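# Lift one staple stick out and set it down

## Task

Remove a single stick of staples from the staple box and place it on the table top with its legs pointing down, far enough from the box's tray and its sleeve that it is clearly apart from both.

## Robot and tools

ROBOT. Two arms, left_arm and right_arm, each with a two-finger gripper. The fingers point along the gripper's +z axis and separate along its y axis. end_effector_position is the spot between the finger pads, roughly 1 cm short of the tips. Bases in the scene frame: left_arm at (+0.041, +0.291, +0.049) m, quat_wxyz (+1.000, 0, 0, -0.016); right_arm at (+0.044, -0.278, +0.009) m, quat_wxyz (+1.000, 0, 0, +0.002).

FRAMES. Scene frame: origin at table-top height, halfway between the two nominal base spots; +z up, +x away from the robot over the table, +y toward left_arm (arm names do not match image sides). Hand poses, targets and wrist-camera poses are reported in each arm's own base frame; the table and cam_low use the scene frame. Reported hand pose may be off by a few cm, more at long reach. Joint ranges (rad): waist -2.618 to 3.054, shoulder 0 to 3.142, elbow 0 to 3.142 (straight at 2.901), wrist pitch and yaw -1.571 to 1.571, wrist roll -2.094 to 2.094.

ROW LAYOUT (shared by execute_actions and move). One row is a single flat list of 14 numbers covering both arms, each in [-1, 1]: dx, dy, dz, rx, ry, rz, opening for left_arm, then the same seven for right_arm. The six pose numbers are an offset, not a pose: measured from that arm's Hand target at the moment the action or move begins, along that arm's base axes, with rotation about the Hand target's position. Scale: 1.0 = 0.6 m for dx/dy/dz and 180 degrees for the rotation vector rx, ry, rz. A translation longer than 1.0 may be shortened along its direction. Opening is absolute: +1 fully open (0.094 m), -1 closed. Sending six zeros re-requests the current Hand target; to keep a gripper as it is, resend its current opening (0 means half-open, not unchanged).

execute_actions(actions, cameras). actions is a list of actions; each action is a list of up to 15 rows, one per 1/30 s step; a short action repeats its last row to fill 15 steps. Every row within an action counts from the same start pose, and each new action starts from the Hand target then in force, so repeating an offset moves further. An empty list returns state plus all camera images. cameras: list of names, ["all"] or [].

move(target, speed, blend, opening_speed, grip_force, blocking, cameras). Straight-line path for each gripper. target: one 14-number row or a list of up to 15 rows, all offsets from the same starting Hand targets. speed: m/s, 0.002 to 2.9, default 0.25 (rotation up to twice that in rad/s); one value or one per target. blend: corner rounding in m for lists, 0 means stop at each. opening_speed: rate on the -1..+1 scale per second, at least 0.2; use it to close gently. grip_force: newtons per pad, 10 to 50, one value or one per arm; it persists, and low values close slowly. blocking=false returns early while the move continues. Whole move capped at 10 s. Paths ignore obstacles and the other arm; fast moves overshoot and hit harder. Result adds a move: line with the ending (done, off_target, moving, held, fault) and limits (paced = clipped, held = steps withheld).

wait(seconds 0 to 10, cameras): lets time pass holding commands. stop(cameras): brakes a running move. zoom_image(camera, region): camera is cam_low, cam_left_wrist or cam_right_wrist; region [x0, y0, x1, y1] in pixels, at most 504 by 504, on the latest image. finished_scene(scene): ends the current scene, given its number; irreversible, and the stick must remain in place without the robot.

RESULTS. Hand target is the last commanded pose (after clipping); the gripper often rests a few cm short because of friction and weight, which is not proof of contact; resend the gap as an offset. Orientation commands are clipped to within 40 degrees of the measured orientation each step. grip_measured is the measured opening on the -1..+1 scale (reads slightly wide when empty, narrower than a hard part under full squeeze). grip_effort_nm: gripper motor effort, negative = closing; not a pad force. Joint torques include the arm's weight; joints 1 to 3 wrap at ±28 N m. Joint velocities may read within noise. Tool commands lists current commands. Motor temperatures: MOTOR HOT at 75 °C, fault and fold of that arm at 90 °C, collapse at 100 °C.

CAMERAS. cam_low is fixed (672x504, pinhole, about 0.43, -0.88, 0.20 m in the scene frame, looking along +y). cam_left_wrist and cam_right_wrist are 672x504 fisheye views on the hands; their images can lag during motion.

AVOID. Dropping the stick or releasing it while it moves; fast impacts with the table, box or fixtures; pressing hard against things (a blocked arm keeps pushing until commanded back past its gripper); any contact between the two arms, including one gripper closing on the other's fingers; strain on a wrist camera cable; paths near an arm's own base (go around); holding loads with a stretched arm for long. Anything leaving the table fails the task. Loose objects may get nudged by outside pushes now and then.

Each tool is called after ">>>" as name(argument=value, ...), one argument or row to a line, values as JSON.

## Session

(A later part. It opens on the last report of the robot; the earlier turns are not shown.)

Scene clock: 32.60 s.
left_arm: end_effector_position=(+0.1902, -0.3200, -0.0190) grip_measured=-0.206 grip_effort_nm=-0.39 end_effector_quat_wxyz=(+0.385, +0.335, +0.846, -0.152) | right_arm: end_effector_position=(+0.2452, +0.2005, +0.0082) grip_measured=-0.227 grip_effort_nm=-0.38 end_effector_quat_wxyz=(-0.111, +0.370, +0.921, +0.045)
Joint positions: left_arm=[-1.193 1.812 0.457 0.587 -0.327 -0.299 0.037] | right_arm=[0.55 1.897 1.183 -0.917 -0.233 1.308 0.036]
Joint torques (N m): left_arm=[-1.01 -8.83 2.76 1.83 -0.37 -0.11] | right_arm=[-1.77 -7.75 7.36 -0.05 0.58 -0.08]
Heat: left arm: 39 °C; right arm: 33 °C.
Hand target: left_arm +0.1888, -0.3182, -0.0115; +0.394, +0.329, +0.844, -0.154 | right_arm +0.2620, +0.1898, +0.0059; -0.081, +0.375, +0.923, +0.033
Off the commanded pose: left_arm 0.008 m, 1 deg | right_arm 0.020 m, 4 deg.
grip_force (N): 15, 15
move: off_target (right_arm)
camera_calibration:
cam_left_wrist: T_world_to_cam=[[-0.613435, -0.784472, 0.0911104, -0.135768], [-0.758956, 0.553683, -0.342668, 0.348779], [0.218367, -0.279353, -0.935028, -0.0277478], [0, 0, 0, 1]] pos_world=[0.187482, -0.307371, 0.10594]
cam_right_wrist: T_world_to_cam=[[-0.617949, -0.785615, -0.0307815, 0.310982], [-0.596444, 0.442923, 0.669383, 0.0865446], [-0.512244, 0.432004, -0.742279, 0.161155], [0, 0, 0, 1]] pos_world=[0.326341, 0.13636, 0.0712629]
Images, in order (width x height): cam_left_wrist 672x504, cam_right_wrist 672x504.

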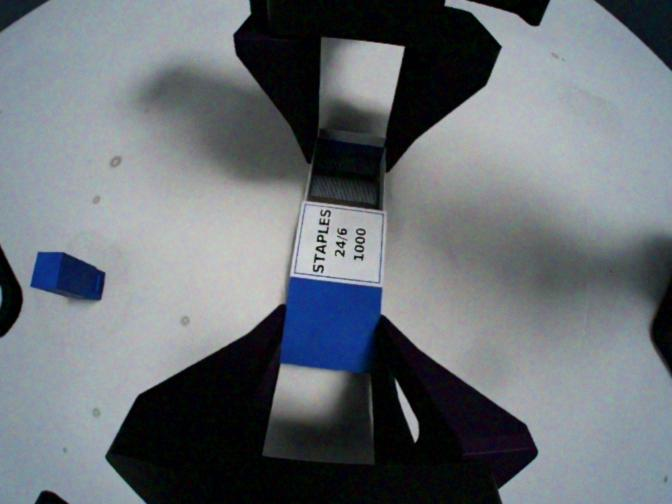

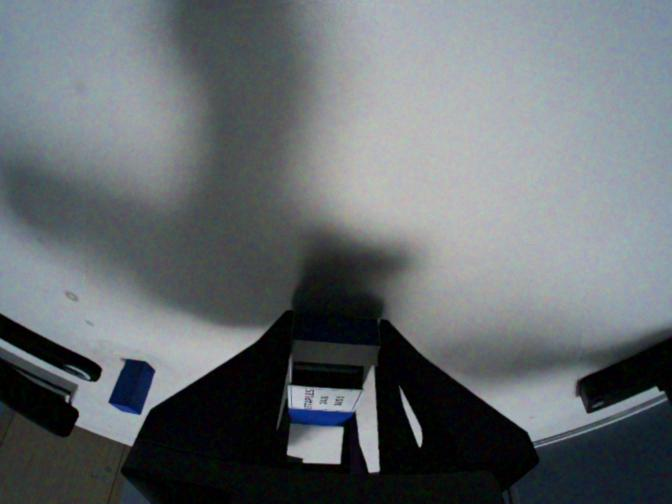

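>>> move(
  target=[-0.0973, 0.0911, 0.005, 0, 0, 0, -0.27, 0, 0, 0.0, 0, 0, 0, -0.34],
  speed=0.06,
  cameras=["all"],
)

>>> zoom_image(
  camera="cam_left_wrist",
  region=[280, 40, 420, 220],
)

>>> zoom_image(
  camera="cam_right_wrist",
  region=[260, 290, 400, 430],
)

Scene clock: 35.00 s.
left_arm: end_effector_position=(+0.1292, -0.2633, -0.0148) grip_measured=-0.217 grip_effort_nm=-0.38 end_effector_quat_wxyz=(+0.383, +0.336, +0.847, -0.151) | right_arm: end_effector_position=(+0.2515, +0.1911, +0.0067) grip_measured=-0.227 grip_effort_nm=-0.37 end_effector_quat_wxyz=(-0.095, +0.375, +0.921, +0.035)
Joint positions: left_arm=[-1.401 1.55 0.198 0.517 -0.47 -0.462 0.037] | right_arm=[0.536 1.897 1.183 -0.917 -0.194 1.304 0.036]
Joint torques (N m): left_arm=[-0.77 -5.5 3.48 1.71 -0.43 -0.06] | right_arm=[-0.5 -7.62 7.42 -0.03 0.15 -0.06]
Heat: left arm: 39 °C; right arm: 33 °C.
Hand target: left_arm +0.1304, -0.2635, -0.0086; +0.394, +0.329, +0.844, -0.154 | right_arm +0.2620, +0.1899, +0.0059; -0.081, +0.375, +0.923, +0.033
Off the commanded pose: left_arm 0.006 m, 2 deg | right_arm 0.011 m, 2 deg.
grip_force (N): 15, 15
move: off_target (right_arm)
camera_calibration:
cam_left_wrist: T_world_to_cam=[[-0.613084, -0.784832, 0.0903687, -0.129259], [-0.759842, 0.554483, -0.339394, 0.272807], [0.21626, -0.276743, -0.936293, 0.00627058], [0, 0, 0, 1]] pos_world=[0.126688, -0.250978, 0.110141]
cam_right_wrist: T_world_to_cam=[[-0.624056, -0.781165, -0.0182995, 0.308116], [-0.606293, 0.469315, 0.64199, 0.0931102], [-0.492912, 0.411733, -0.766494, 0.166434], [0, 0, 0, 1]] pos_world=[0.330771, 0.128465, 0.0734334]

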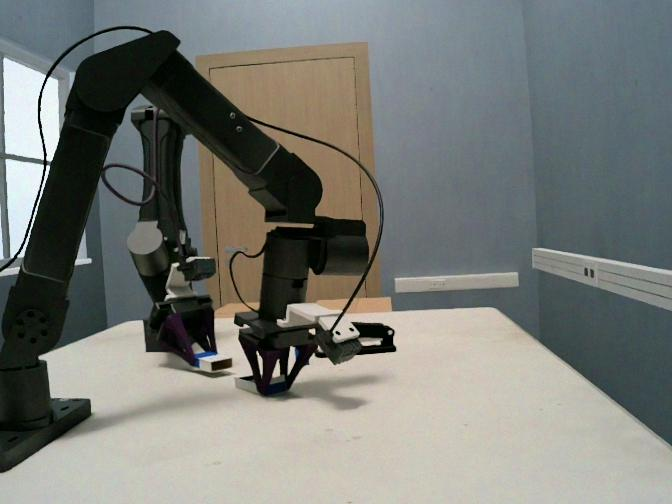

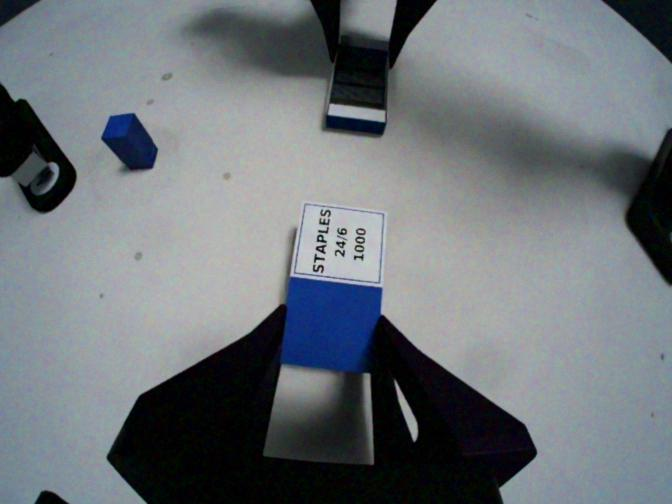

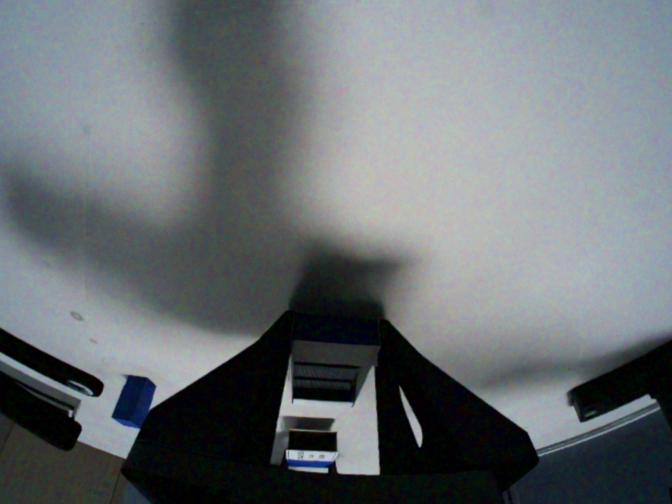

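Scaled by 2.800 from the camera's 672x504 image, which has a finer 960x720 frame.

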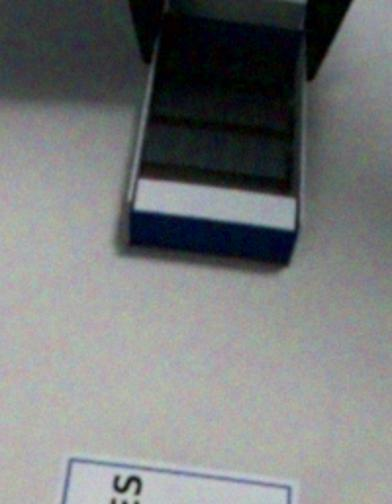

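Scaled by 3.600 from the camera's 672x504 image, which has a finer 960x720 frame.

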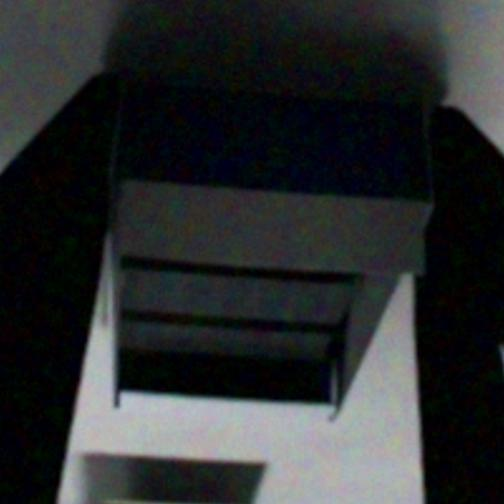

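>>> move(
  target=[
    [0, 0, 0, 0, 0, 0, -0.2, -0.0096, 0.0093, 0.0, 0, 0, 0, -0.3],
    [0, 0, 0, 0, 0, 0, 0.1, -0.0096, 0.0093, 0.0, 0, 0, 0, 0.1],
    [-0.045, 0.042, 0.075, 0, 0, 0, 0.1, -0.0096, 0.0093, 0.14, 0, 0, 0, 0.1],
    [-0.05, 0.05, 0.15, 0, 0, 0, 0.1, -0.0547, 0.0378, 0.15, 0.0009, -0.0618, 0.5003, 0.1],
  ],
  speed=[0.05, 0.05, 0.15, 0.4],
  opening_speed=0.5,
  blend=[0, 0, 0.02, 0],
  cameras=["all"],
)

>>> zoom_image(
  camera="cam_right_wrist",
  region=[220, 150, 440, 330],
)

Scene clock: 42.77 s.
left_arm: end_effector_position=(+0.0983, -0.2254, +0.0627) grip_measured=+0.098 grip_effort_nm=0.09 end_effector_quat_wxyz=(+0.376, +0.344, +0.849, -0.138) | right_arm: end_effector_position=(+0.2268, +0.2105, +0.0885) grip_measured=+0.098 grip_effort_nm=0.11 end_effector_quat_wxyz=(-0.021, -0.386, +0.922, -0.004)
Joint positions: left_arm=[-1.578 0.911 0.327 -0.363 -0.58 -0.617 0.052] | right_arm=[0.741 1.765 1.371 -1.218 -0.007 -0.052 0.052]
Joint torques (N m): left_arm=[-0.79 -1.89 8.99 1.49 -0.55 -0.08] | right_arm=[0.38 -11.1 5.48 0.11 0.05 -0.09]
Heat: left arm: 39 °C; right arm: 33 °C.
Hand target: left_arm +0.1003, -0.2335, +0.0815; +0.394, +0.329, +0.844, -0.154 | right_arm +0.2292, +0.2127, +0.0960; +0.000, -0.391, +0.920, +0.000
Off the commanded pose: left_arm 0.020 m, 3 deg | right_arm 0.008 m, 3 deg.
grip_force (N): 15, 15
move: off_target (left_arm, right_arm)
camera_calibration:
cam_left_wrist: T_world_to_cam=[[-0.615894, -0.785138, 0.0650589, -0.123714], [-0.758331, 0.568424, -0.319107, 0.256428], [0.213562, -0.245872, -0.945483, 0.103815], [0, 0, 0, 1]] pos_world=[0.0960917, -0.217368, 0.188032]
cam_right_wrist: T_world_to_cam=[[0.779617, -0.625979, -0.0186358, -0.0416583], [-0.531188, -0.676736, 0.509772, 0.252497], [-0.331718, -0.387528, -0.860108, 0.349054], [0, 0, 0, 1]] pos_world=[0.282388, 0.280065, 0.170732]

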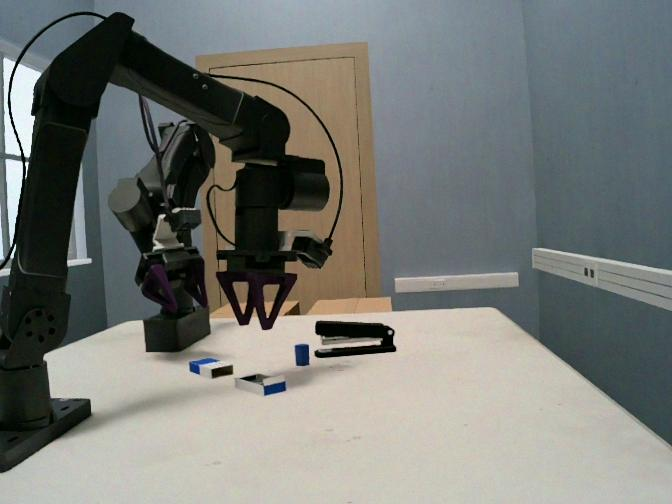

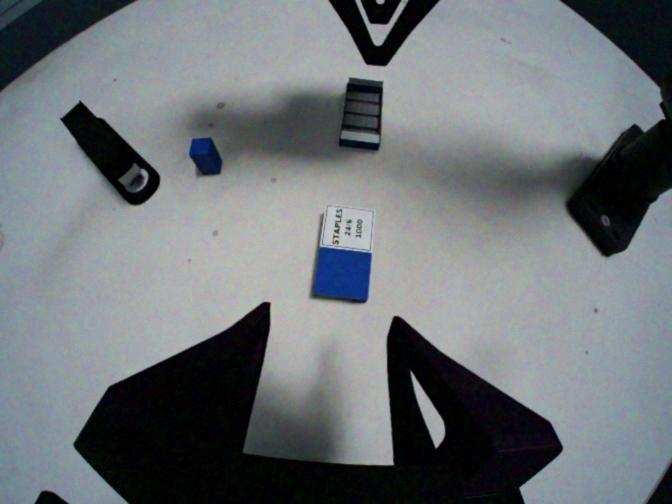

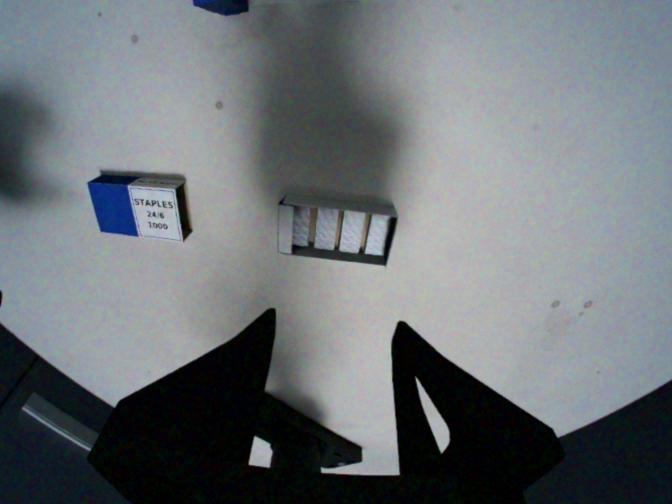

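Scaled by 2.291 from the camera's 672x504 image, which has a finer 960x720 frame.

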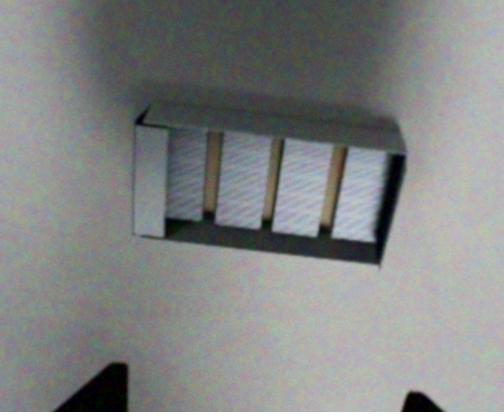

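>>> execute_actions(
  actions=[],
)

Scene clock: 44.07 s.
left_arm: end_effector_position=(+0.0983, -0.2254, +0.0627) grip_measured=+0.098 grip_effort_nm=0.09 end_effector_quat_wxyz=(+0.376, +0.343, +0.849, -0.138) | right_arm: end_effector_position=(+0.2269, +0.2105, +0.0885) grip_measured=+0.098 grip_effort_nm=0.11 end_effector_quat_wxyz=(-0.021, -0.386, +0.922, -0.004)
Joint positions: left_arm=[-1.578 0.911 0.327 -0.363 -0.58 -0.617 0.052] | right_arm=[0.741 1.765 1.371 -1.218 -0.006 -0.052 0.052]
Joint velocities: within noise
Joint torques (N m): left_arm=[-0.77 -1.91 8.99 1.49 -0.55 -0.09] | right_arm=[0.38 -11.08 5.48 0.09 0.06 -0.08]
Motor temperatures (°C): left_arm=[26 31 39 36 26 22 25] | right_arm=[29 28 33 30 26 26 22]
Heat: left arm: 39 °C; right arm: 33 °C.
Hand target: left_arm +0.1003, -0.2335, +0.0815; +0.394, +0.329, +0.844, -0.154 | right_arm +0.2292, +0.2126, +0.0960; +0.000, -0.391, +0.920, +0.000
Tool commands: left_gripper/opening=+0.1 right_gripper/opening=+0.1
Off the commanded pose: left_arm 0.020 m, 3 deg | right_arm 0.008 m, 3 deg.
grip_force (N): 15, 15
camera_calibration:
cam_left_wrist: T_world_to_cam=[[-0.615712, -0.785263, 0.0652804, -0.123739], [-0.758507, 0.568208, -0.319071, 0.256468], [0.213462, -0.245971, -0.94548, 0.103781], [0, 0, 0, 1]] pos_world=[0.0961922, -0.217367, 0.188032]
cam_right_wrist: T_world_to_cam=[[0.779922, -0.62561, -0.0182682, -0.0419748], [-0.530993, -0.676854, 0.509818, 0.252399], [-0.331312, -0.387918, -0.860088, 0.349006], [0, 0, 0, 1]] pos_world=[0.282389, 0.279963, 0.170732]

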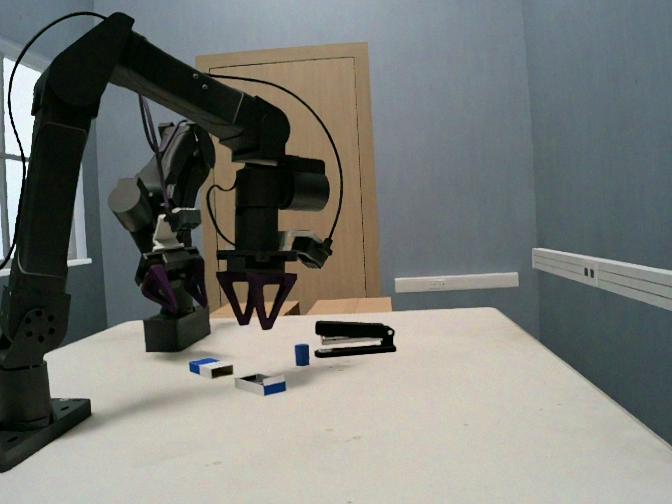

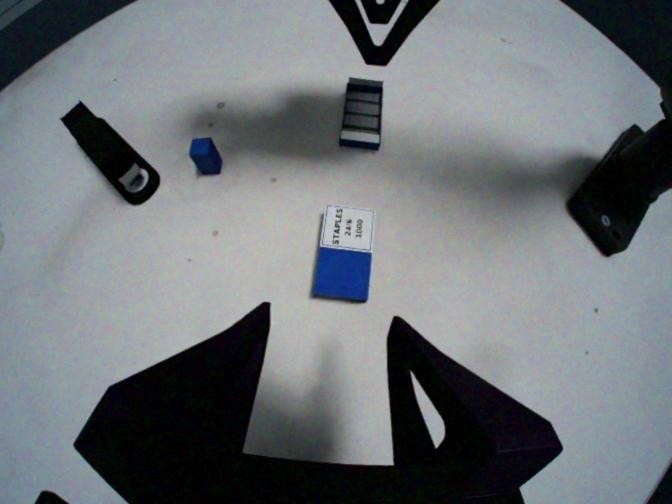

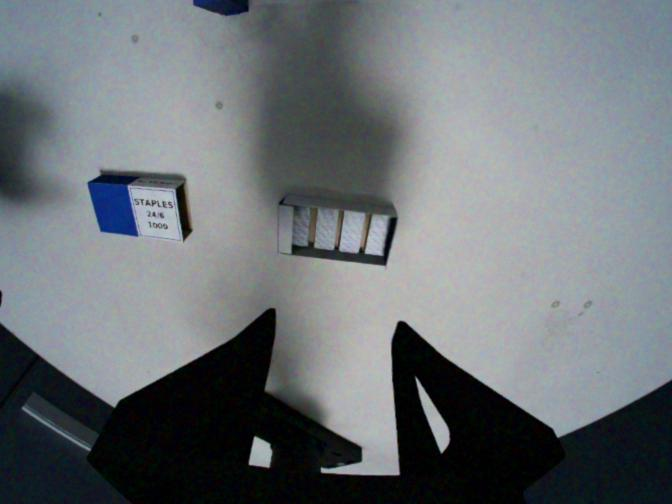

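>>> zoom_image(
  camera="cam_right_wrist",
  region=[260, 180, 420, 280],
)

>>> zoom_image(
  camera="cam_left_wrist",
  region=[310, 60, 410, 160],
)

Scaled by 3.150 from the camera's 672x504 image, which has a finer 960x720 frame.

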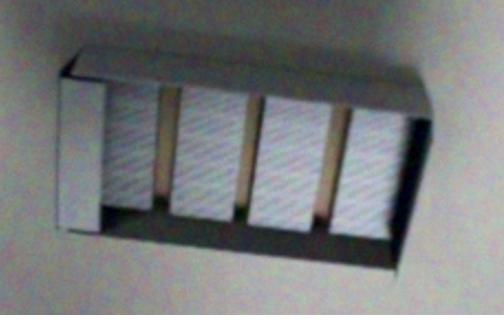

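Scaled by 5.040 from the camera's 672x504 image, which has a finer 960x720 frame.

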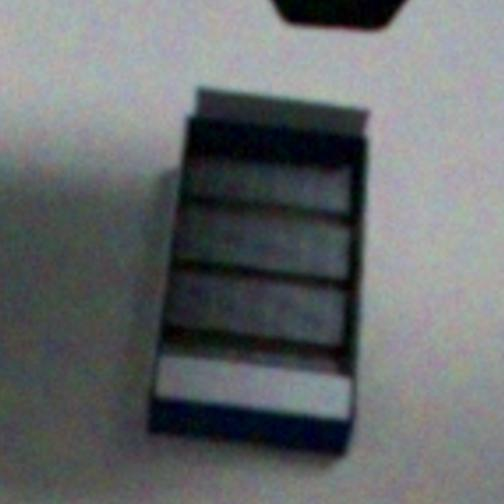

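>>> zoom_image(
  camera="cam_right_wrist",
  region=[240, 290, 440, 390],
)

Scaled by 2.520 from the camera's 672x504 image, which has a finer 960x720 frame.

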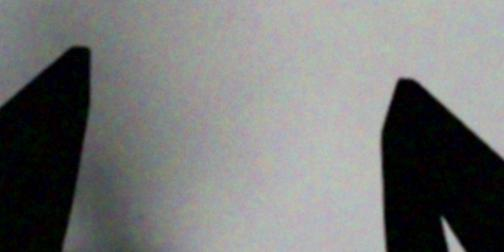

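>>> zoom_image(
  camera="cam_low",
  region=[180, 340, 340, 410],
)

Scaled by 3.150 from the camera's 672x504 image, which has a finer 960x720 frame.

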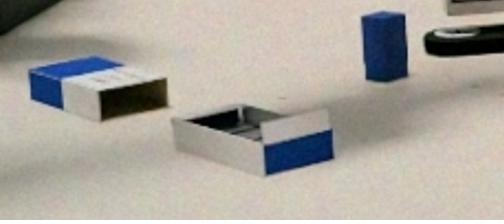

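>>> move(
  target=[0,0,0,0,0,0,0.1, 0.0103,-0.01,-0.11,0,0,0,-0.66],
  speed=0.12,
  cameras=["cam_right_wrist","cam_low"],
)

Scene clock: 52.17 s.
left_arm: end_effector_position=(+0.0984, -0.2254, +0.0627) grip_measured=+0.098 grip_effort_nm=0.09 end_effector_quat_wxyz=(+0.377, +0.343, +0.849, -0.138) | right_arm: end_effector_position=(+0.2312, +0.2070, +0.0323) grip_measured=-0.658 grip_effort_nm=-0.09 end_effector_quat_wxyz=(-0.005, -0.391, +0.920, +0.001)
Joint positions: left_arm=[-1.578 0.911 0.327 -0.363 -0.581 -0.617 0.052] | right_arm=[0.724 1.794 1.175 -0.961 -0.005 -0.08 0.016]
Joint torques (N m): left_arm=[-0.79 -1.91 8.98 1.49 -0.55 -0.09] | right_arm=[-0.58 -7.77 5.53 0.14 0.04 -0.08]
Heat: left arm: 41 °C; right arm: 33 °C.
Hand target: left_arm +0.1004, -0.2335, +0.0815; +0.394, +0.329, +0.844, -0.154 | right_arm +0.2353, +0.2065, +0.0300; +0.000, -0.391, +0.920, +0.000
Off the commanded pose: left_arm 0.021 m, 3 deg | right_arm 0.005 m, 1 deg.
grip_force (N): 15, 15
move: off_target (left_arm)
camera_calibration:
cam_right_wrist: T_world_to_cam=[[0.786933, -0.616919, -0.0121706, -0.0521168], [-0.53629, -0.693573, 0.480989, 0.286644], [-0.305172, -0.371979, -0.876642, 0.291945], [0, 0, 0, 1]] pos_world=[0.28383, 0.275254, 0.117424]
Images, in order (width x height): cam_low 672x504, cam_right_wrist 672x504.

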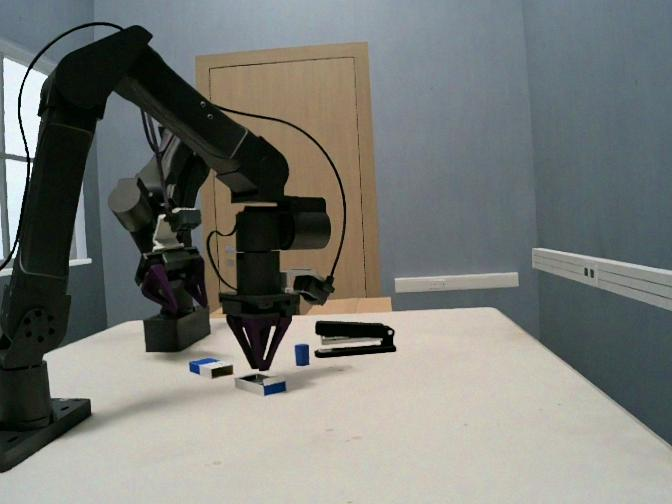

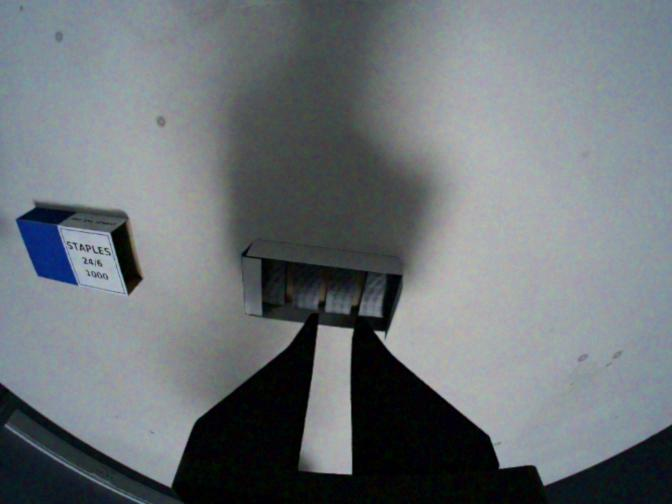

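>>> zoom_image(
  camera="cam_right_wrist",
  region=[230, 220, 420, 350],
)

Scaled by 2.653 from the camera's 672x504 image, which has a finer 960x720 frame.

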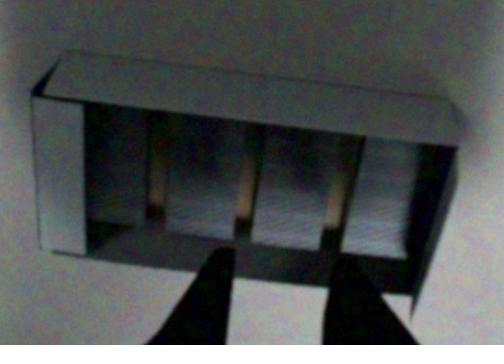

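>>> zoom_image(
  camera="cam_right_wrist",
  region=[300, 260, 380, 330],
)

Scaled by 6.300 from the camera's 672x504 image, which has a finer 960x720 frame.

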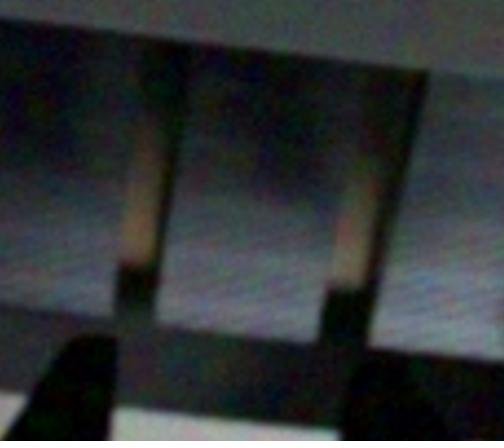

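>>> move(
  target=[0,0,0,0,0,0,0.1, 0.0,0.0,0.0,0,0,0,0.2],
  speed=0.12,
  cameras=["cam_right_wrist"],
)

>>> zoom_image(
  camera="cam_right_wrist",
  region=[230, 225, 430, 355],
)

Scene clock: 58.67 s.
left_arm: end_effector_position=(+0.0984, -0.2254, +0.0627) grip_measured=+0.098 grip_effort_nm=0.09 end_effector_quat_wxyz=(+0.377, +0.343, +0.849, -0.138) | right_arm: end_effector_position=(+0.2312, +0.2070, +0.0323) grip_measured=+0.198 grip_effort_nm=0.12 end_effector_quat_wxyz=(-0.005, -0.391, +0.920, +0.001)
Joint positions: left_arm=[-1.578 0.911 0.327 -0.363 -0.581 -0.617 0.052] | right_arm=[0.724 1.794 1.175 -0.961 -0.005 -0.08 0.056]
Joint torques (N m): left_arm=[-0.79 -1.92 8.99 1.49 -0.55 -0.09] | right_arm=[-0.57 -7.76 5.52 0.14 0.04 -0.08]
Heat: left arm: 42 °C; right arm: 33 °C.
Hand target: left_arm +0.1004, -0.2335, +0.0815; +0.394, +0.329, +0.844, -0.154 | right_arm +0.2353, +0.2065, +0.0300; +0.000, -0.391, +0.920, +0.000
Off the commanded pose: left_arm 0.021 m, 3 deg | right_arm 0.005 m, 1 deg.
grip_force (N): 15, 15
move: off_target (left_arm)
camera_calibration:
cam_right_wrist: T_world_to_cam=[[0.786933, -0.616919, -0.0121706, -0.0521168], [-0.53629, -0.693573, 0.480989, 0.286644], [-0.305172, -0.371979, -0.876642, 0.291945], [0, 0, 0, 1]] pos_world=[0.28383, 0.275254, 0.117424]
Images, in order (width x height): cam_right_wrist 672x504.

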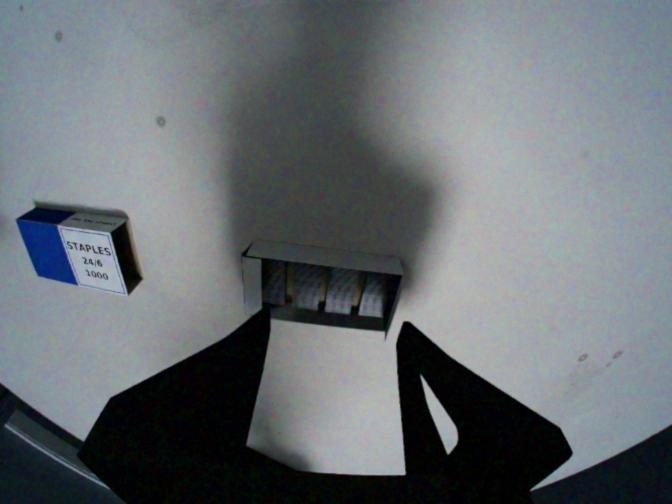

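Scaled by 2.520 from the camera's 672x504 image, which has a finer 960x720 frame.

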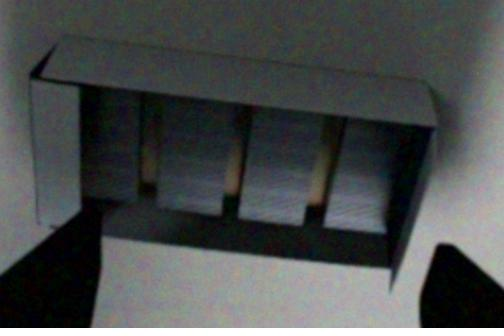

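>>> move(
  target=[0,0,0,0,0,0,0.1, 0.0007,-0.0048,-0.0225,0,0,-0.0067,-0.68],
  speed=0.08,
  cameras=["cam_right_wrist"],
)

>>> zoom_image(
  camera="cam_right_wrist",
  region=[240, 240, 430, 350],
)

Scene clock: 64.80 s.
left_arm: end_effector_position=(+0.0984, -0.2254, +0.0627) grip_measured=+0.098 grip_effort_nm=0.09 end_effector_quat_wxyz=(+0.377, +0.343, +0.849, -0.138) | right_arm: end_effector_position=(+0.2323, +0.2051, +0.0202) grip_measured=-0.678 grip_effort_nm=-0.09 end_effector_quat_wxyz=(-0.003, -0.387, +0.922, +0.002)
Joint positions: left_arm=[-1.578 0.911 0.327 -0.363 -0.581 -0.617 0.052] | right_arm=[0.717 1.806 1.138 -0.907 -0.005 -0.078 0.015]
Joint torques (N m): left_arm=[-0.79 -1.91 8.99 1.49 -0.55 -0.09] | right_arm=[-0.65 -7.5 5.24 0.15 0.04 0.04]
Heat: left arm: 42 °C; right arm: 33 °C.
Hand target: left_arm +0.1004, -0.2335, +0.0815; +0.394, +0.329, +0.844, -0.154 | right_arm +0.2356, +0.2036, +0.0164; +0.000, -0.381, +0.924, +0.000
Off the commanded pose: left_arm 0.021 m, 3 deg | right_arm 0.005 m, 1 deg.
grip_force (N): 15, 15
move: off_target (left_arm)
camera_calibration:
cam_right_wrist: T_world_to_cam=[[0.781317, -0.624033, -0.0112457, -0.0515572], [-0.54438, -0.690179, 0.476763, 0.293], [-0.305278, -0.366381, -0.87896, 0.279854], [0, 0, 0, 1]] pos_world=[0.285219, 0.272583, 0.105709]
Images, in order (width x height): cam_right_wrist 672x504.

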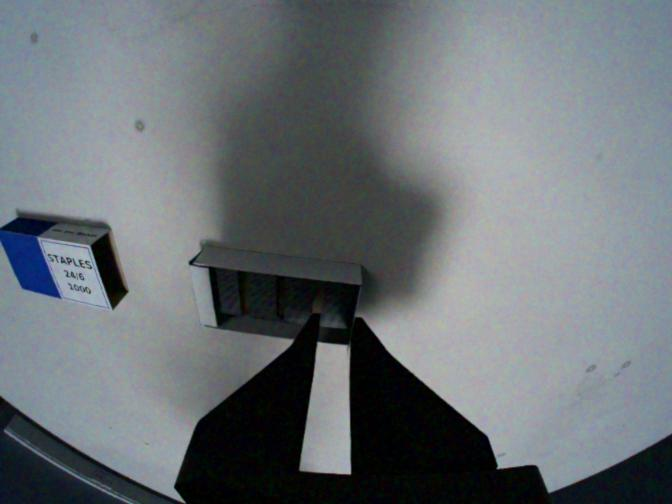

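Scaled by 2.653 from the camera's 672x504 image, which has a finer 960x720 frame.

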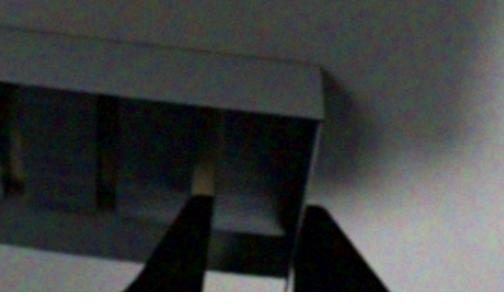

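>>> zoom_image(
  camera="cam_right_wrist",
  region=[180, 235, 370, 350],
)

Scaled by 2.653 from the camera's 672x504 image, which has a finer 960x720 frame.

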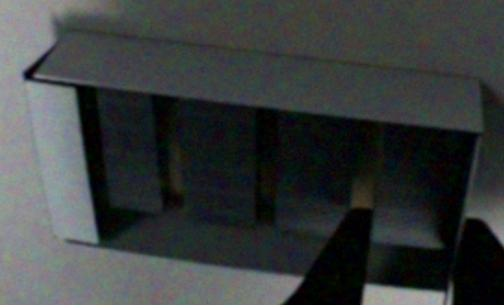

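>>> zoom_image(
  camera="cam_right_wrist",
  region=[260, 265, 350, 330],
)

Scaled by 5.600 from the camera's 672x504 image, which has a finer 960x720 frame.

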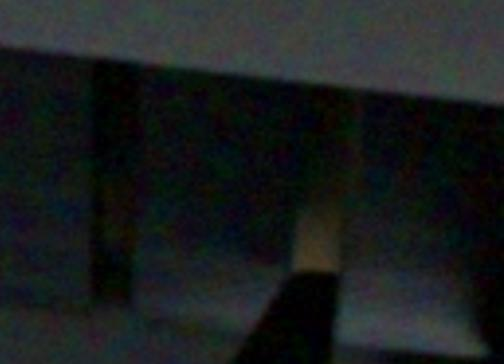

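>>> move(
  target=[
    [0,0,0,0,0,0,0.1, 0,0,0.028,0,0,0,-0.68],
    [0,0,0,0,0,0,0.1, -0.021,0.0205,0.028,0,0,-0.004,-0.68],
    [0,0,0,0,0,0,0.1, -0.021,0.0205,0.004,0,0,-0.004,-0.71],
  ],
  speed=0.08,
  cameras=["cam_right_wrist"],
)

>>> zoom_image(
  camera="cam_right_wrist",
  region=[230, 235, 420, 350],
)

Scene clock: 70.40 s.
left_arm: end_effector_position=(+0.0984, -0.2254, +0.0627) grip_measured=+0.098 grip_effort_nm=0.09 end_effector_quat_wxyz=(+0.377, +0.343, +0.849, -0.138) | right_arm: end_effector_position=(+0.2219, +0.2145, +0.0208) grip_measured=-0.708 grip_effort_nm=-0.09 end_effector_quat_wxyz=(-0.005, -0.377, +0.926, +0.000)
Joint positions: left_arm=[-1.578 0.911 0.327 -0.363 -0.581 -0.617 0.052] | right_arm=[0.763 1.806 1.141 -0.916 -0.004 -0.01 0.014]
Joint torques (N m): left_arm=[-0.79 -1.91 8.99 1.49 -0.55 -0.09] | right_arm=[0.32 -8.12 5.15 0.15 0.02 0.05]
Heat: left arm: 42 °C; right arm: 33 °C.
Hand target: left_arm +0.1004, -0.2335, +0.0815; +0.394, +0.329, +0.844, -0.154 | right_arm +0.2231, +0.2160, +0.0188; +0.000, -0.375, +0.927, +0.000
Off the commanded pose: left_arm 0.021 m, 3 deg | right_arm 0.003 m, 1 deg.
grip_force (N): 15, 15
move: off_target (left_arm)
camera_calibration:
cam_right_wrist: T_world_to_cam=[[0.76728, -0.641225, -0.0105984, -0.0307564], [-0.557743, -0.675362, 0.482503, 0.293185], [-0.316551, -0.364303, -0.87583, 0.282607], [0, 0, 0, 1]] pos_world=[0.27658, 0.281239, 0.105728]
Images, in order (width x height): cam_right_wrist 672x504.

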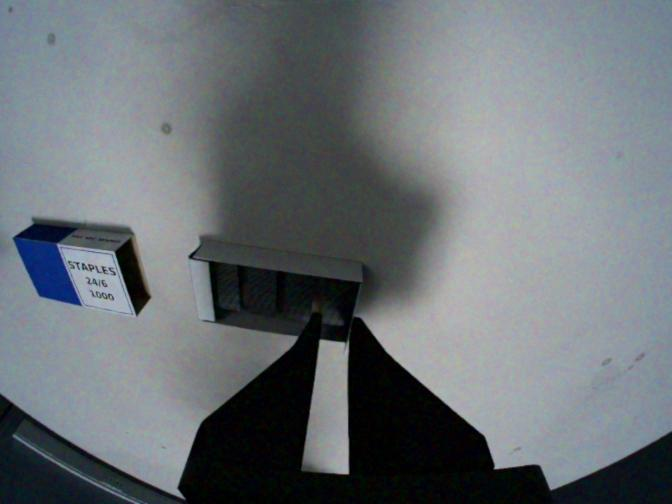

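Scaled by 2.653 from the camera's 672x504 image, which has a finer 960x720 frame.

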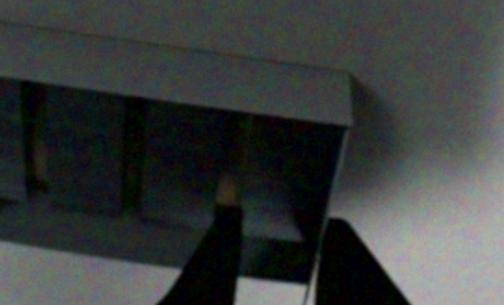

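>>> move(
  target=[0,0,0,0,0,0,0.1, 0,0,0.045,0,0,0,-0.71],
  speed=0.1,
  cameras=["cam_right_wrist","cam_low"],
)

>>> zoom_image(
  camera="cam_right_wrist",
  region=[190, 220, 380, 350],
)

Scene clock: 72.07 s.
left_arm: end_effector_position=(+0.0984, -0.2254, +0.0627) grip_measured=+0.098 grip_effort_nm=0.09 end_effector_quat_wxyz=(+0.377, +0.343, +0.849, -0.138) | right_arm: end_effector_position=(+0.2169, +0.2097, +0.0321) grip_measured=-0.708 grip_effort_nm=-0.09 end_effector_quat_wxyz=(-0.022, -0.377, +0.926, -0.006)
Joint positions: left_arm=[-1.578 0.911 0.327 -0.363 -0.581 -0.617 0.052] | right_arm=[0.763 1.796 1.176 -0.996 -0.004 -0.01 0.014]
Joint torques (N m): left_arm=[-0.79 -1.92 8.98 1.49 -0.55 -0.09] | right_arm=[0.31 -10.7 7.79 -0.13 0.02 0.05]
Heat: left arm: 42 °C; right arm: 33 °C.
Hand target: left_arm +0.1004, -0.2335, +0.0815; +0.394, +0.329, +0.844, -0.154 | right_arm +0.2231, +0.2160, +0.0458; +0.000, -0.375, +0.927, +0.000
Off the commanded pose: left_arm 0.021 m, 3 deg | right_arm 0.016 m, 3 deg.
grip_force (N): 15, 15
move: off_target (left_arm, right_arm)
camera_calibration:
cam_right_wrist: T_world_to_cam=[[0.766929, -0.641568, -0.0145045, -0.0296107], [-0.545148, -0.663261, 0.512736, 0.275497], [-0.338575, -0.385325, -0.858424, 0.297899], [0, 0, 0, 1]] pos_world=[0.273757, 0.278517, 0.114038]
Images, in order (width x height): cam_low 672x504, cam_right_wrist 672x504.

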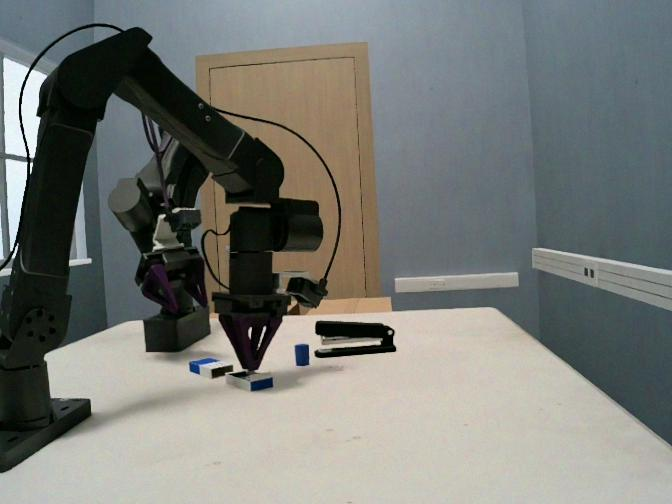

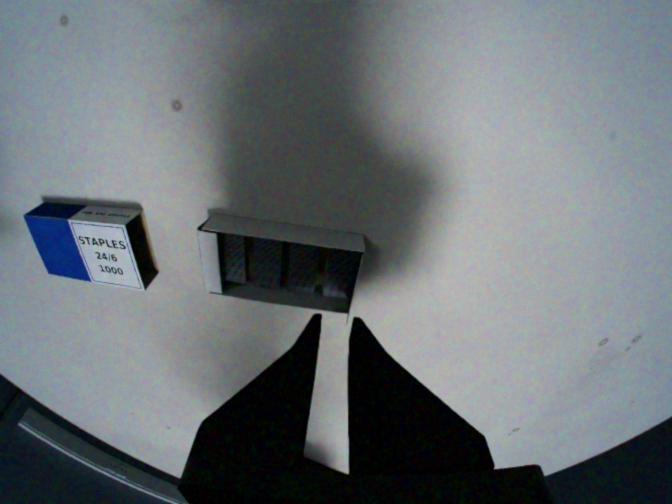

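Scaled by 2.653 from the camera's 672x504 image, which has a finer 960x720 frame.

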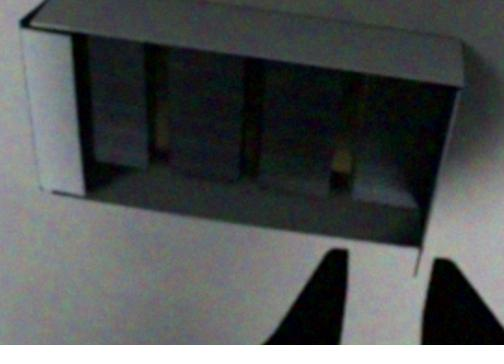

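>>> move(
  target=[
    [0,0,0,0,0,0,0.1, -0.0195,0.0167,0.01,0,0,-0.0133,-0.71],
    [0,0,0,0,0,0,0.1, -0.0195,0.0167,-0.026,0,0,-0.0133,-0.71],
  ],
  speed=0.08,
  cameras=["cam_right_wrist","cam_low"],
)

>>> zoom_image(
  camera="cam_right_wrist",
  region=[230, 225, 420, 350],
)

Scene clock: 76.10 s.
left_arm: end_effector_position=(+0.0984, -0.2254, +0.0627) grip_measured=+0.098 grip_effort_nm=0.09 end_effector_quat_wxyz=(+0.377, +0.343, +0.849, -0.138) | right_arm: end_effector_position=(+0.2105, +0.2234, +0.0316) grip_measured=-0.708 grip_effort_nm=-0.09 end_effector_quat_wxyz=(-0.007, -0.356, +0.934, -0.001)
Joint positions: left_arm=[-1.578 0.911 0.327 -0.363 -0.581 -0.617 0.052] | right_arm=[0.81 1.786 1.162 -0.96 -0.004 0.082 0.014]
Joint torques (N m): left_arm=[-0.79 -1.92 8.98 1.49 -0.55 -0.1] | right_arm=[0.57 -8.14 5.31 0.1 0.02 0.05]
Heat: left arm: 42 °C; right arm: 33 °C.
Hand target: left_arm +0.1004, -0.2335, +0.0815; +0.394, +0.329, +0.844, -0.154 | right_arm +0.2115, +0.2260, +0.0303; +0.000, -0.356, +0.935, +0.000
Off the commanded pose: left_arm 0.021 m, 3 deg | right_arm 0.003 m, 1 deg.
grip_force (N): 15, 15
move: off_target (left_arm)
camera_calibration:
cam_right_wrist: T_world_to_cam=[[0.738128, -0.67459, -0.00978747, -0.00257975], [-0.586377, -0.648645, 0.485203, 0.287613], [-0.333661, -0.352402, -0.874347, 0.292689], [0, 0, 0, 1]] pos_world=[0.268213, 0.287963, 0.116336]
Images, in order (width x height): cam_low 672x504, cam_right_wrist 672x504.

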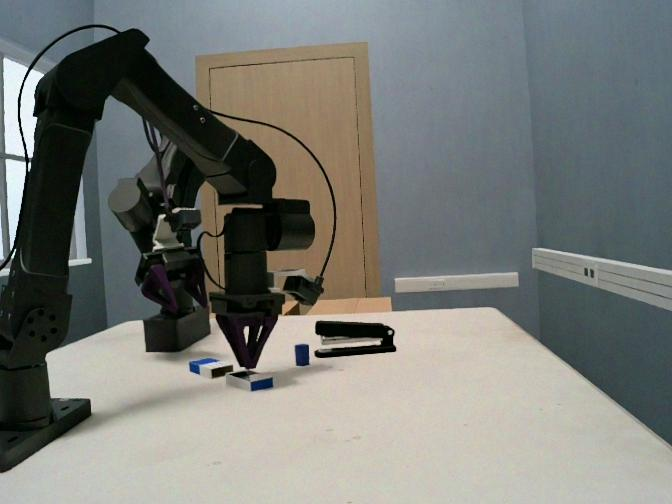

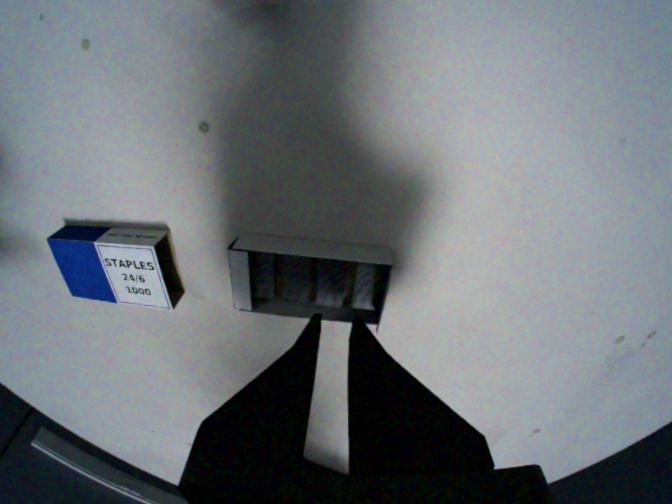

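Scaled by 2.653 from the camera's 672x504 image, which has a finer 960x720 frame.

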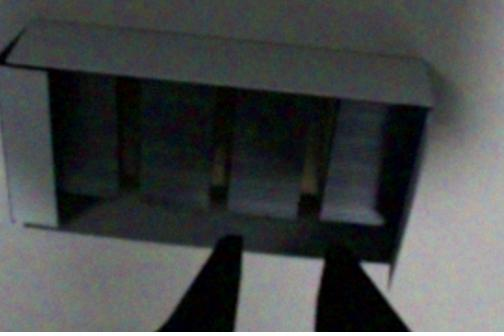

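>>> zoom_image(
  camera="cam_right_wrist",
  region=[295, 260, 385, 330],
)

Scaled by 5.600 from the camera's 672x504 image, which has a finer 960x720 frame.

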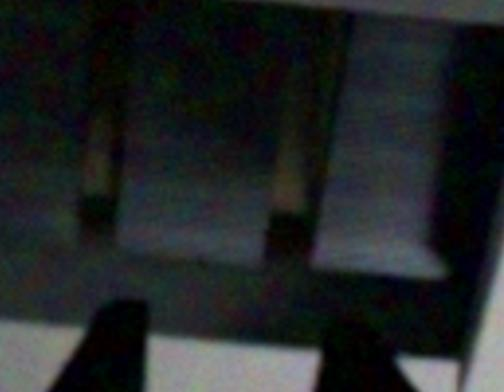

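>>> move(
  target=[0,0,0,0,0,0,0.1, -0.0017,0.005,-0.0238,0,0,0.002,-0.71],
  speed=0.06,
  cameras=["cam_right_wrist"],
)

>>> zoom_image(
  camera="cam_right_wrist",
  region=[295, 265, 385, 335],
)

Scene clock: 79.33 s.
left_arm: end_effector_position=(+0.0984, -0.2254, +0.0627) grip_measured=+0.098 grip_effort_nm=0.09 end_effector_quat_wxyz=(+0.377, +0.343, +0.849, -0.138) | right_arm: end_effector_position=(+0.2102, +0.2267, +0.0196) grip_measured=-0.708 grip_effort_nm=-0.09 end_effector_quat_wxyz=(-0.003, -0.359, +0.933, +0.001)
Joint positions: left_arm=[-1.578 0.911 0.327 -0.363 -0.581 -0.617 0.052] | right_arm=[0.818 1.805 1.135 -0.905 -0.004 0.084 0.014]
Joint torques (N m): left_arm=[-0.79 -1.91 8.99 1.49 -0.55 -0.09] | right_arm=[0.66 -7.5 5.24 0.17 0.02 0.05]
Heat: left arm: 43 °C; right arm: 33 °C.
Hand target: left_arm +0.1004, -0.2335, +0.0815; +0.394, +0.329, +0.844, -0.154 | right_arm +0.2104, +0.2290, +0.0159; +0.000, -0.359, +0.933, +0.000
Off the commanded pose: left_arm 0.021 m, 3 deg | right_arm 0.004 m, 0 deg.
grip_force (N): 15, 15
move: off_target (left_arm)
camera_calibration:
cam_right_wrist: T_world_to_cam=[[0.74178, -0.670575, -0.00957427, -0.00197037], [-0.585538, -0.654542, 0.478248, 0.296697], [-0.326968, -0.349149, -0.878173, 0.281181], [0, 0, 0, 1]] pos_world=[0.267126, 0.291053, 0.105012]
Images, in order (width x height): cam_right_wrist 672x504.

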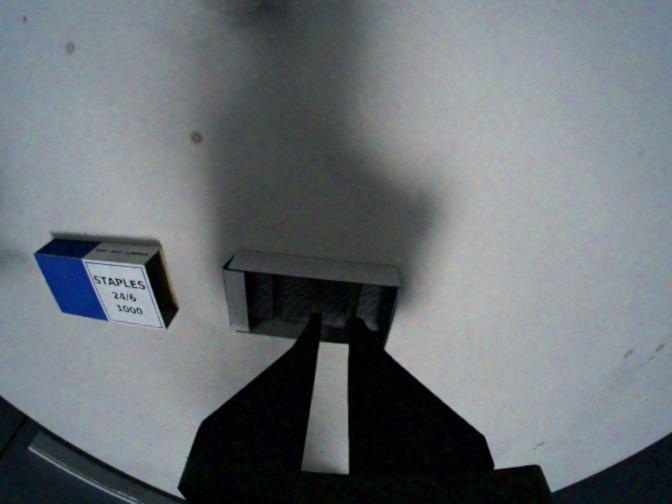

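Scaled by 5.600 from the camera's 672x504 image, which has a finer 960x720 frame.

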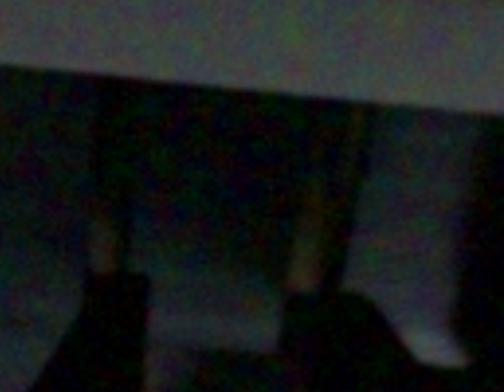

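>>> move(
  target=[0,0,0,0,0,0,0.1, -0.0009,0.001,-0.0105,0,0,0,-0.71],
  speed=0.05,
  cameras=["cam_right_wrist"],
)

>>> zoom_image(
  camera="cam_right_wrist",
  region=[285, 265, 385, 335],
)

Scene clock: 81.27 s.
left_arm: end_effector_position=(+0.0984, -0.2254, +0.0627) grip_measured=+0.098 grip_effort_nm=0.09 end_effector_quat_wxyz=(+0.377, +0.343, +0.849, -0.138) | right_arm: end_effector_position=(+0.2105, +0.2271, +0.0138) grip_measured=-0.708 grip_effort_nm=-0.09 end_effector_quat_wxyz=(-0.002, -0.357, +0.934, +0.001)
Joint positions: left_arm=[-1.578 0.911 0.327 -0.363 -0.581 -0.617 0.052] | right_arm=[0.818 1.815 1.122 -0.88 -0.004 0.087 0.014]
Joint torques (N m): left_arm=[-0.79 -1.91 8.99 1.49 -0.55 -0.09] | right_arm=[0.9 -7.47 5.14 0.21 0.02 0.05]
Heat: left arm: 43 °C; right arm: 33 °C.
Hand target: left_arm +0.1004, -0.2335, +0.0815; +0.394, +0.329, +0.844, -0.154 | right_arm +0.2098, +0.2296, +0.0096; +0.000, -0.359, +0.933, +0.000
Off the commanded pose: left_arm 0.021 m, 3 deg | right_arm 0.005 m, 0 deg.
grip_force (N): 15, 15
move: off_target (left_arm)
camera_calibration:
cam_right_wrist: T_world_to_cam=[[0.740257, -0.672257, -0.00952737, -0.00135526], [-0.587524, -0.653713, 0.476943, 0.300148], [-0.326857, -0.347463, -0.878882, 0.275889], [0, 0, 0, 1]] pos_world=[0.267524, 0.291161, 0.0993073]
Images, in order (width x height): cam_right_wrist 672x504.

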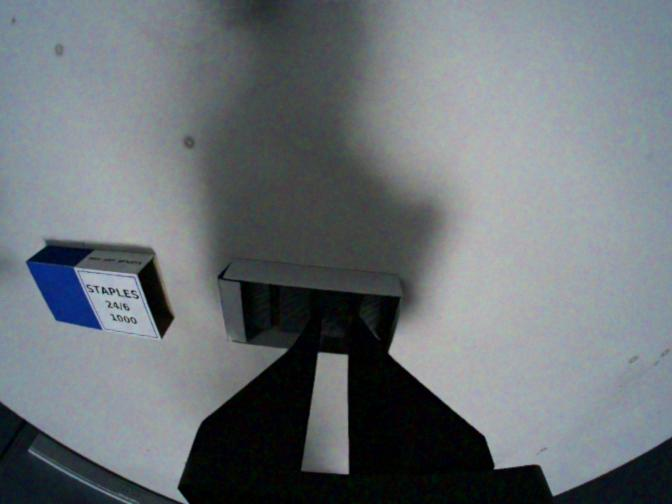

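Scaled by 5.040 from the camera's 672x504 image, which has a finer 960x720 frame.

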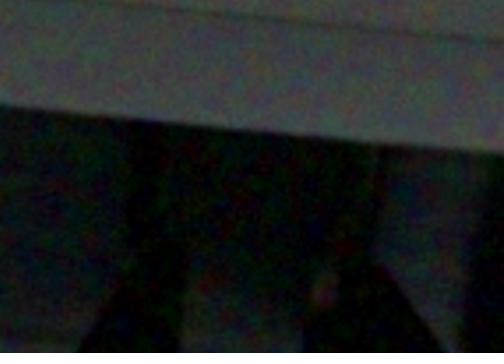

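>>> move(
  target=[0,0,0,0,0,0,0.1, -0.0028,0.0031,0.0,0,0,0,-0.71],
  speed=0.05,
)

Scene clock: 82.37 s.
left_arm: end_effector_position=(+0.0984, -0.2254, +0.0627) grip_measured=+0.098 grip_effort_nm=0.09 end_effector_quat_wxyz=(+0.377, +0.343, +0.849, -0.138) | right_arm: end_effector_position=(+0.2082, +0.2293, +0.0138) grip_measured=-0.708 grip_effort_nm=-0.09 end_effector_quat_wxyz=(-0.002, -0.359, +0.933, +0.001)
Joint positions: left_arm=[-1.578 0.911 0.327 -0.363 -0.581 -0.617 0.052] | right_arm=[0.828 1.815 1.122 -0.88 -0.004 0.094 0.014]
Joint torques (N m): left_arm=[-0.79 -1.91 8.99 1.49 -0.55 -0.09] | right_arm=[0.68 -7.41 5.22 0.15 0.02 0.01]
Heat: left arm: 43 °C; right arm: 33 °C.
Hand target: left_arm +0.1004, -0.2335, +0.0815; +0.394, +0.329, +0.844, -0.154 | right_arm +0.2082, +0.2314, +0.0096; +0.000, -0.359, +0.933, +0.000
Off the commanded pose: left_arm 0.021 m, 3 deg | right_arm 0.005 m, 0 deg.
grip_force (N): 15, 15
move: off_target (left_arm)

>>> move(
  target=[0,0,0,0,0,0,0.1, 0.0056,-0.0063,0.0,0,0,0,-0.71],
  speed=0.05,
)

Scene clock: 83.33 s.
left_arm: end_effector_position=(+0.0984, -0.2254, +0.0627) grip_measured=+0.098 grip_effort_nm=0.09 end_effector_quat_wxyz=(+0.377, +0.343, +0.849, -0.138) | right_arm: end_effector_position=(+0.2088, +0.2289, +0.0138) grip_measured=-0.708 grip_effort_nm=-0.09 end_effector_quat_wxyz=(-0.002, -0.359, +0.933, +0.001)
Joint positions: left_arm=[-1.578 0.911 0.327 -0.363 -0.581 -0.617 0.052] | right_arm=[0.826 1.815 1.122 -0.88 -0.004 0.091 0.014]
Joint torques (N m): left_arm=[-0.77 -1.92 8.99 1.49 -0.55 -0.09] | right_arm=[-0.57 -7.54 5.05 0.16 0.02 -0.07]
Heat: left arm: 43 °C; right arm: 33 °C.
Hand target: left_arm +0.1004, -0.2335, +0.0815; +0.394, +0.329, +0.844, -0.154 | right_arm +0.2115, +0.2277, +0.0096; +0.000, -0.359, +0.933, +0.000
Off the commanded pose: left_arm 0.021 m, 3 deg | right_arm 0.005 m, 0 deg.
grip_force (N): 15, 15
move: off_target (left_arm)


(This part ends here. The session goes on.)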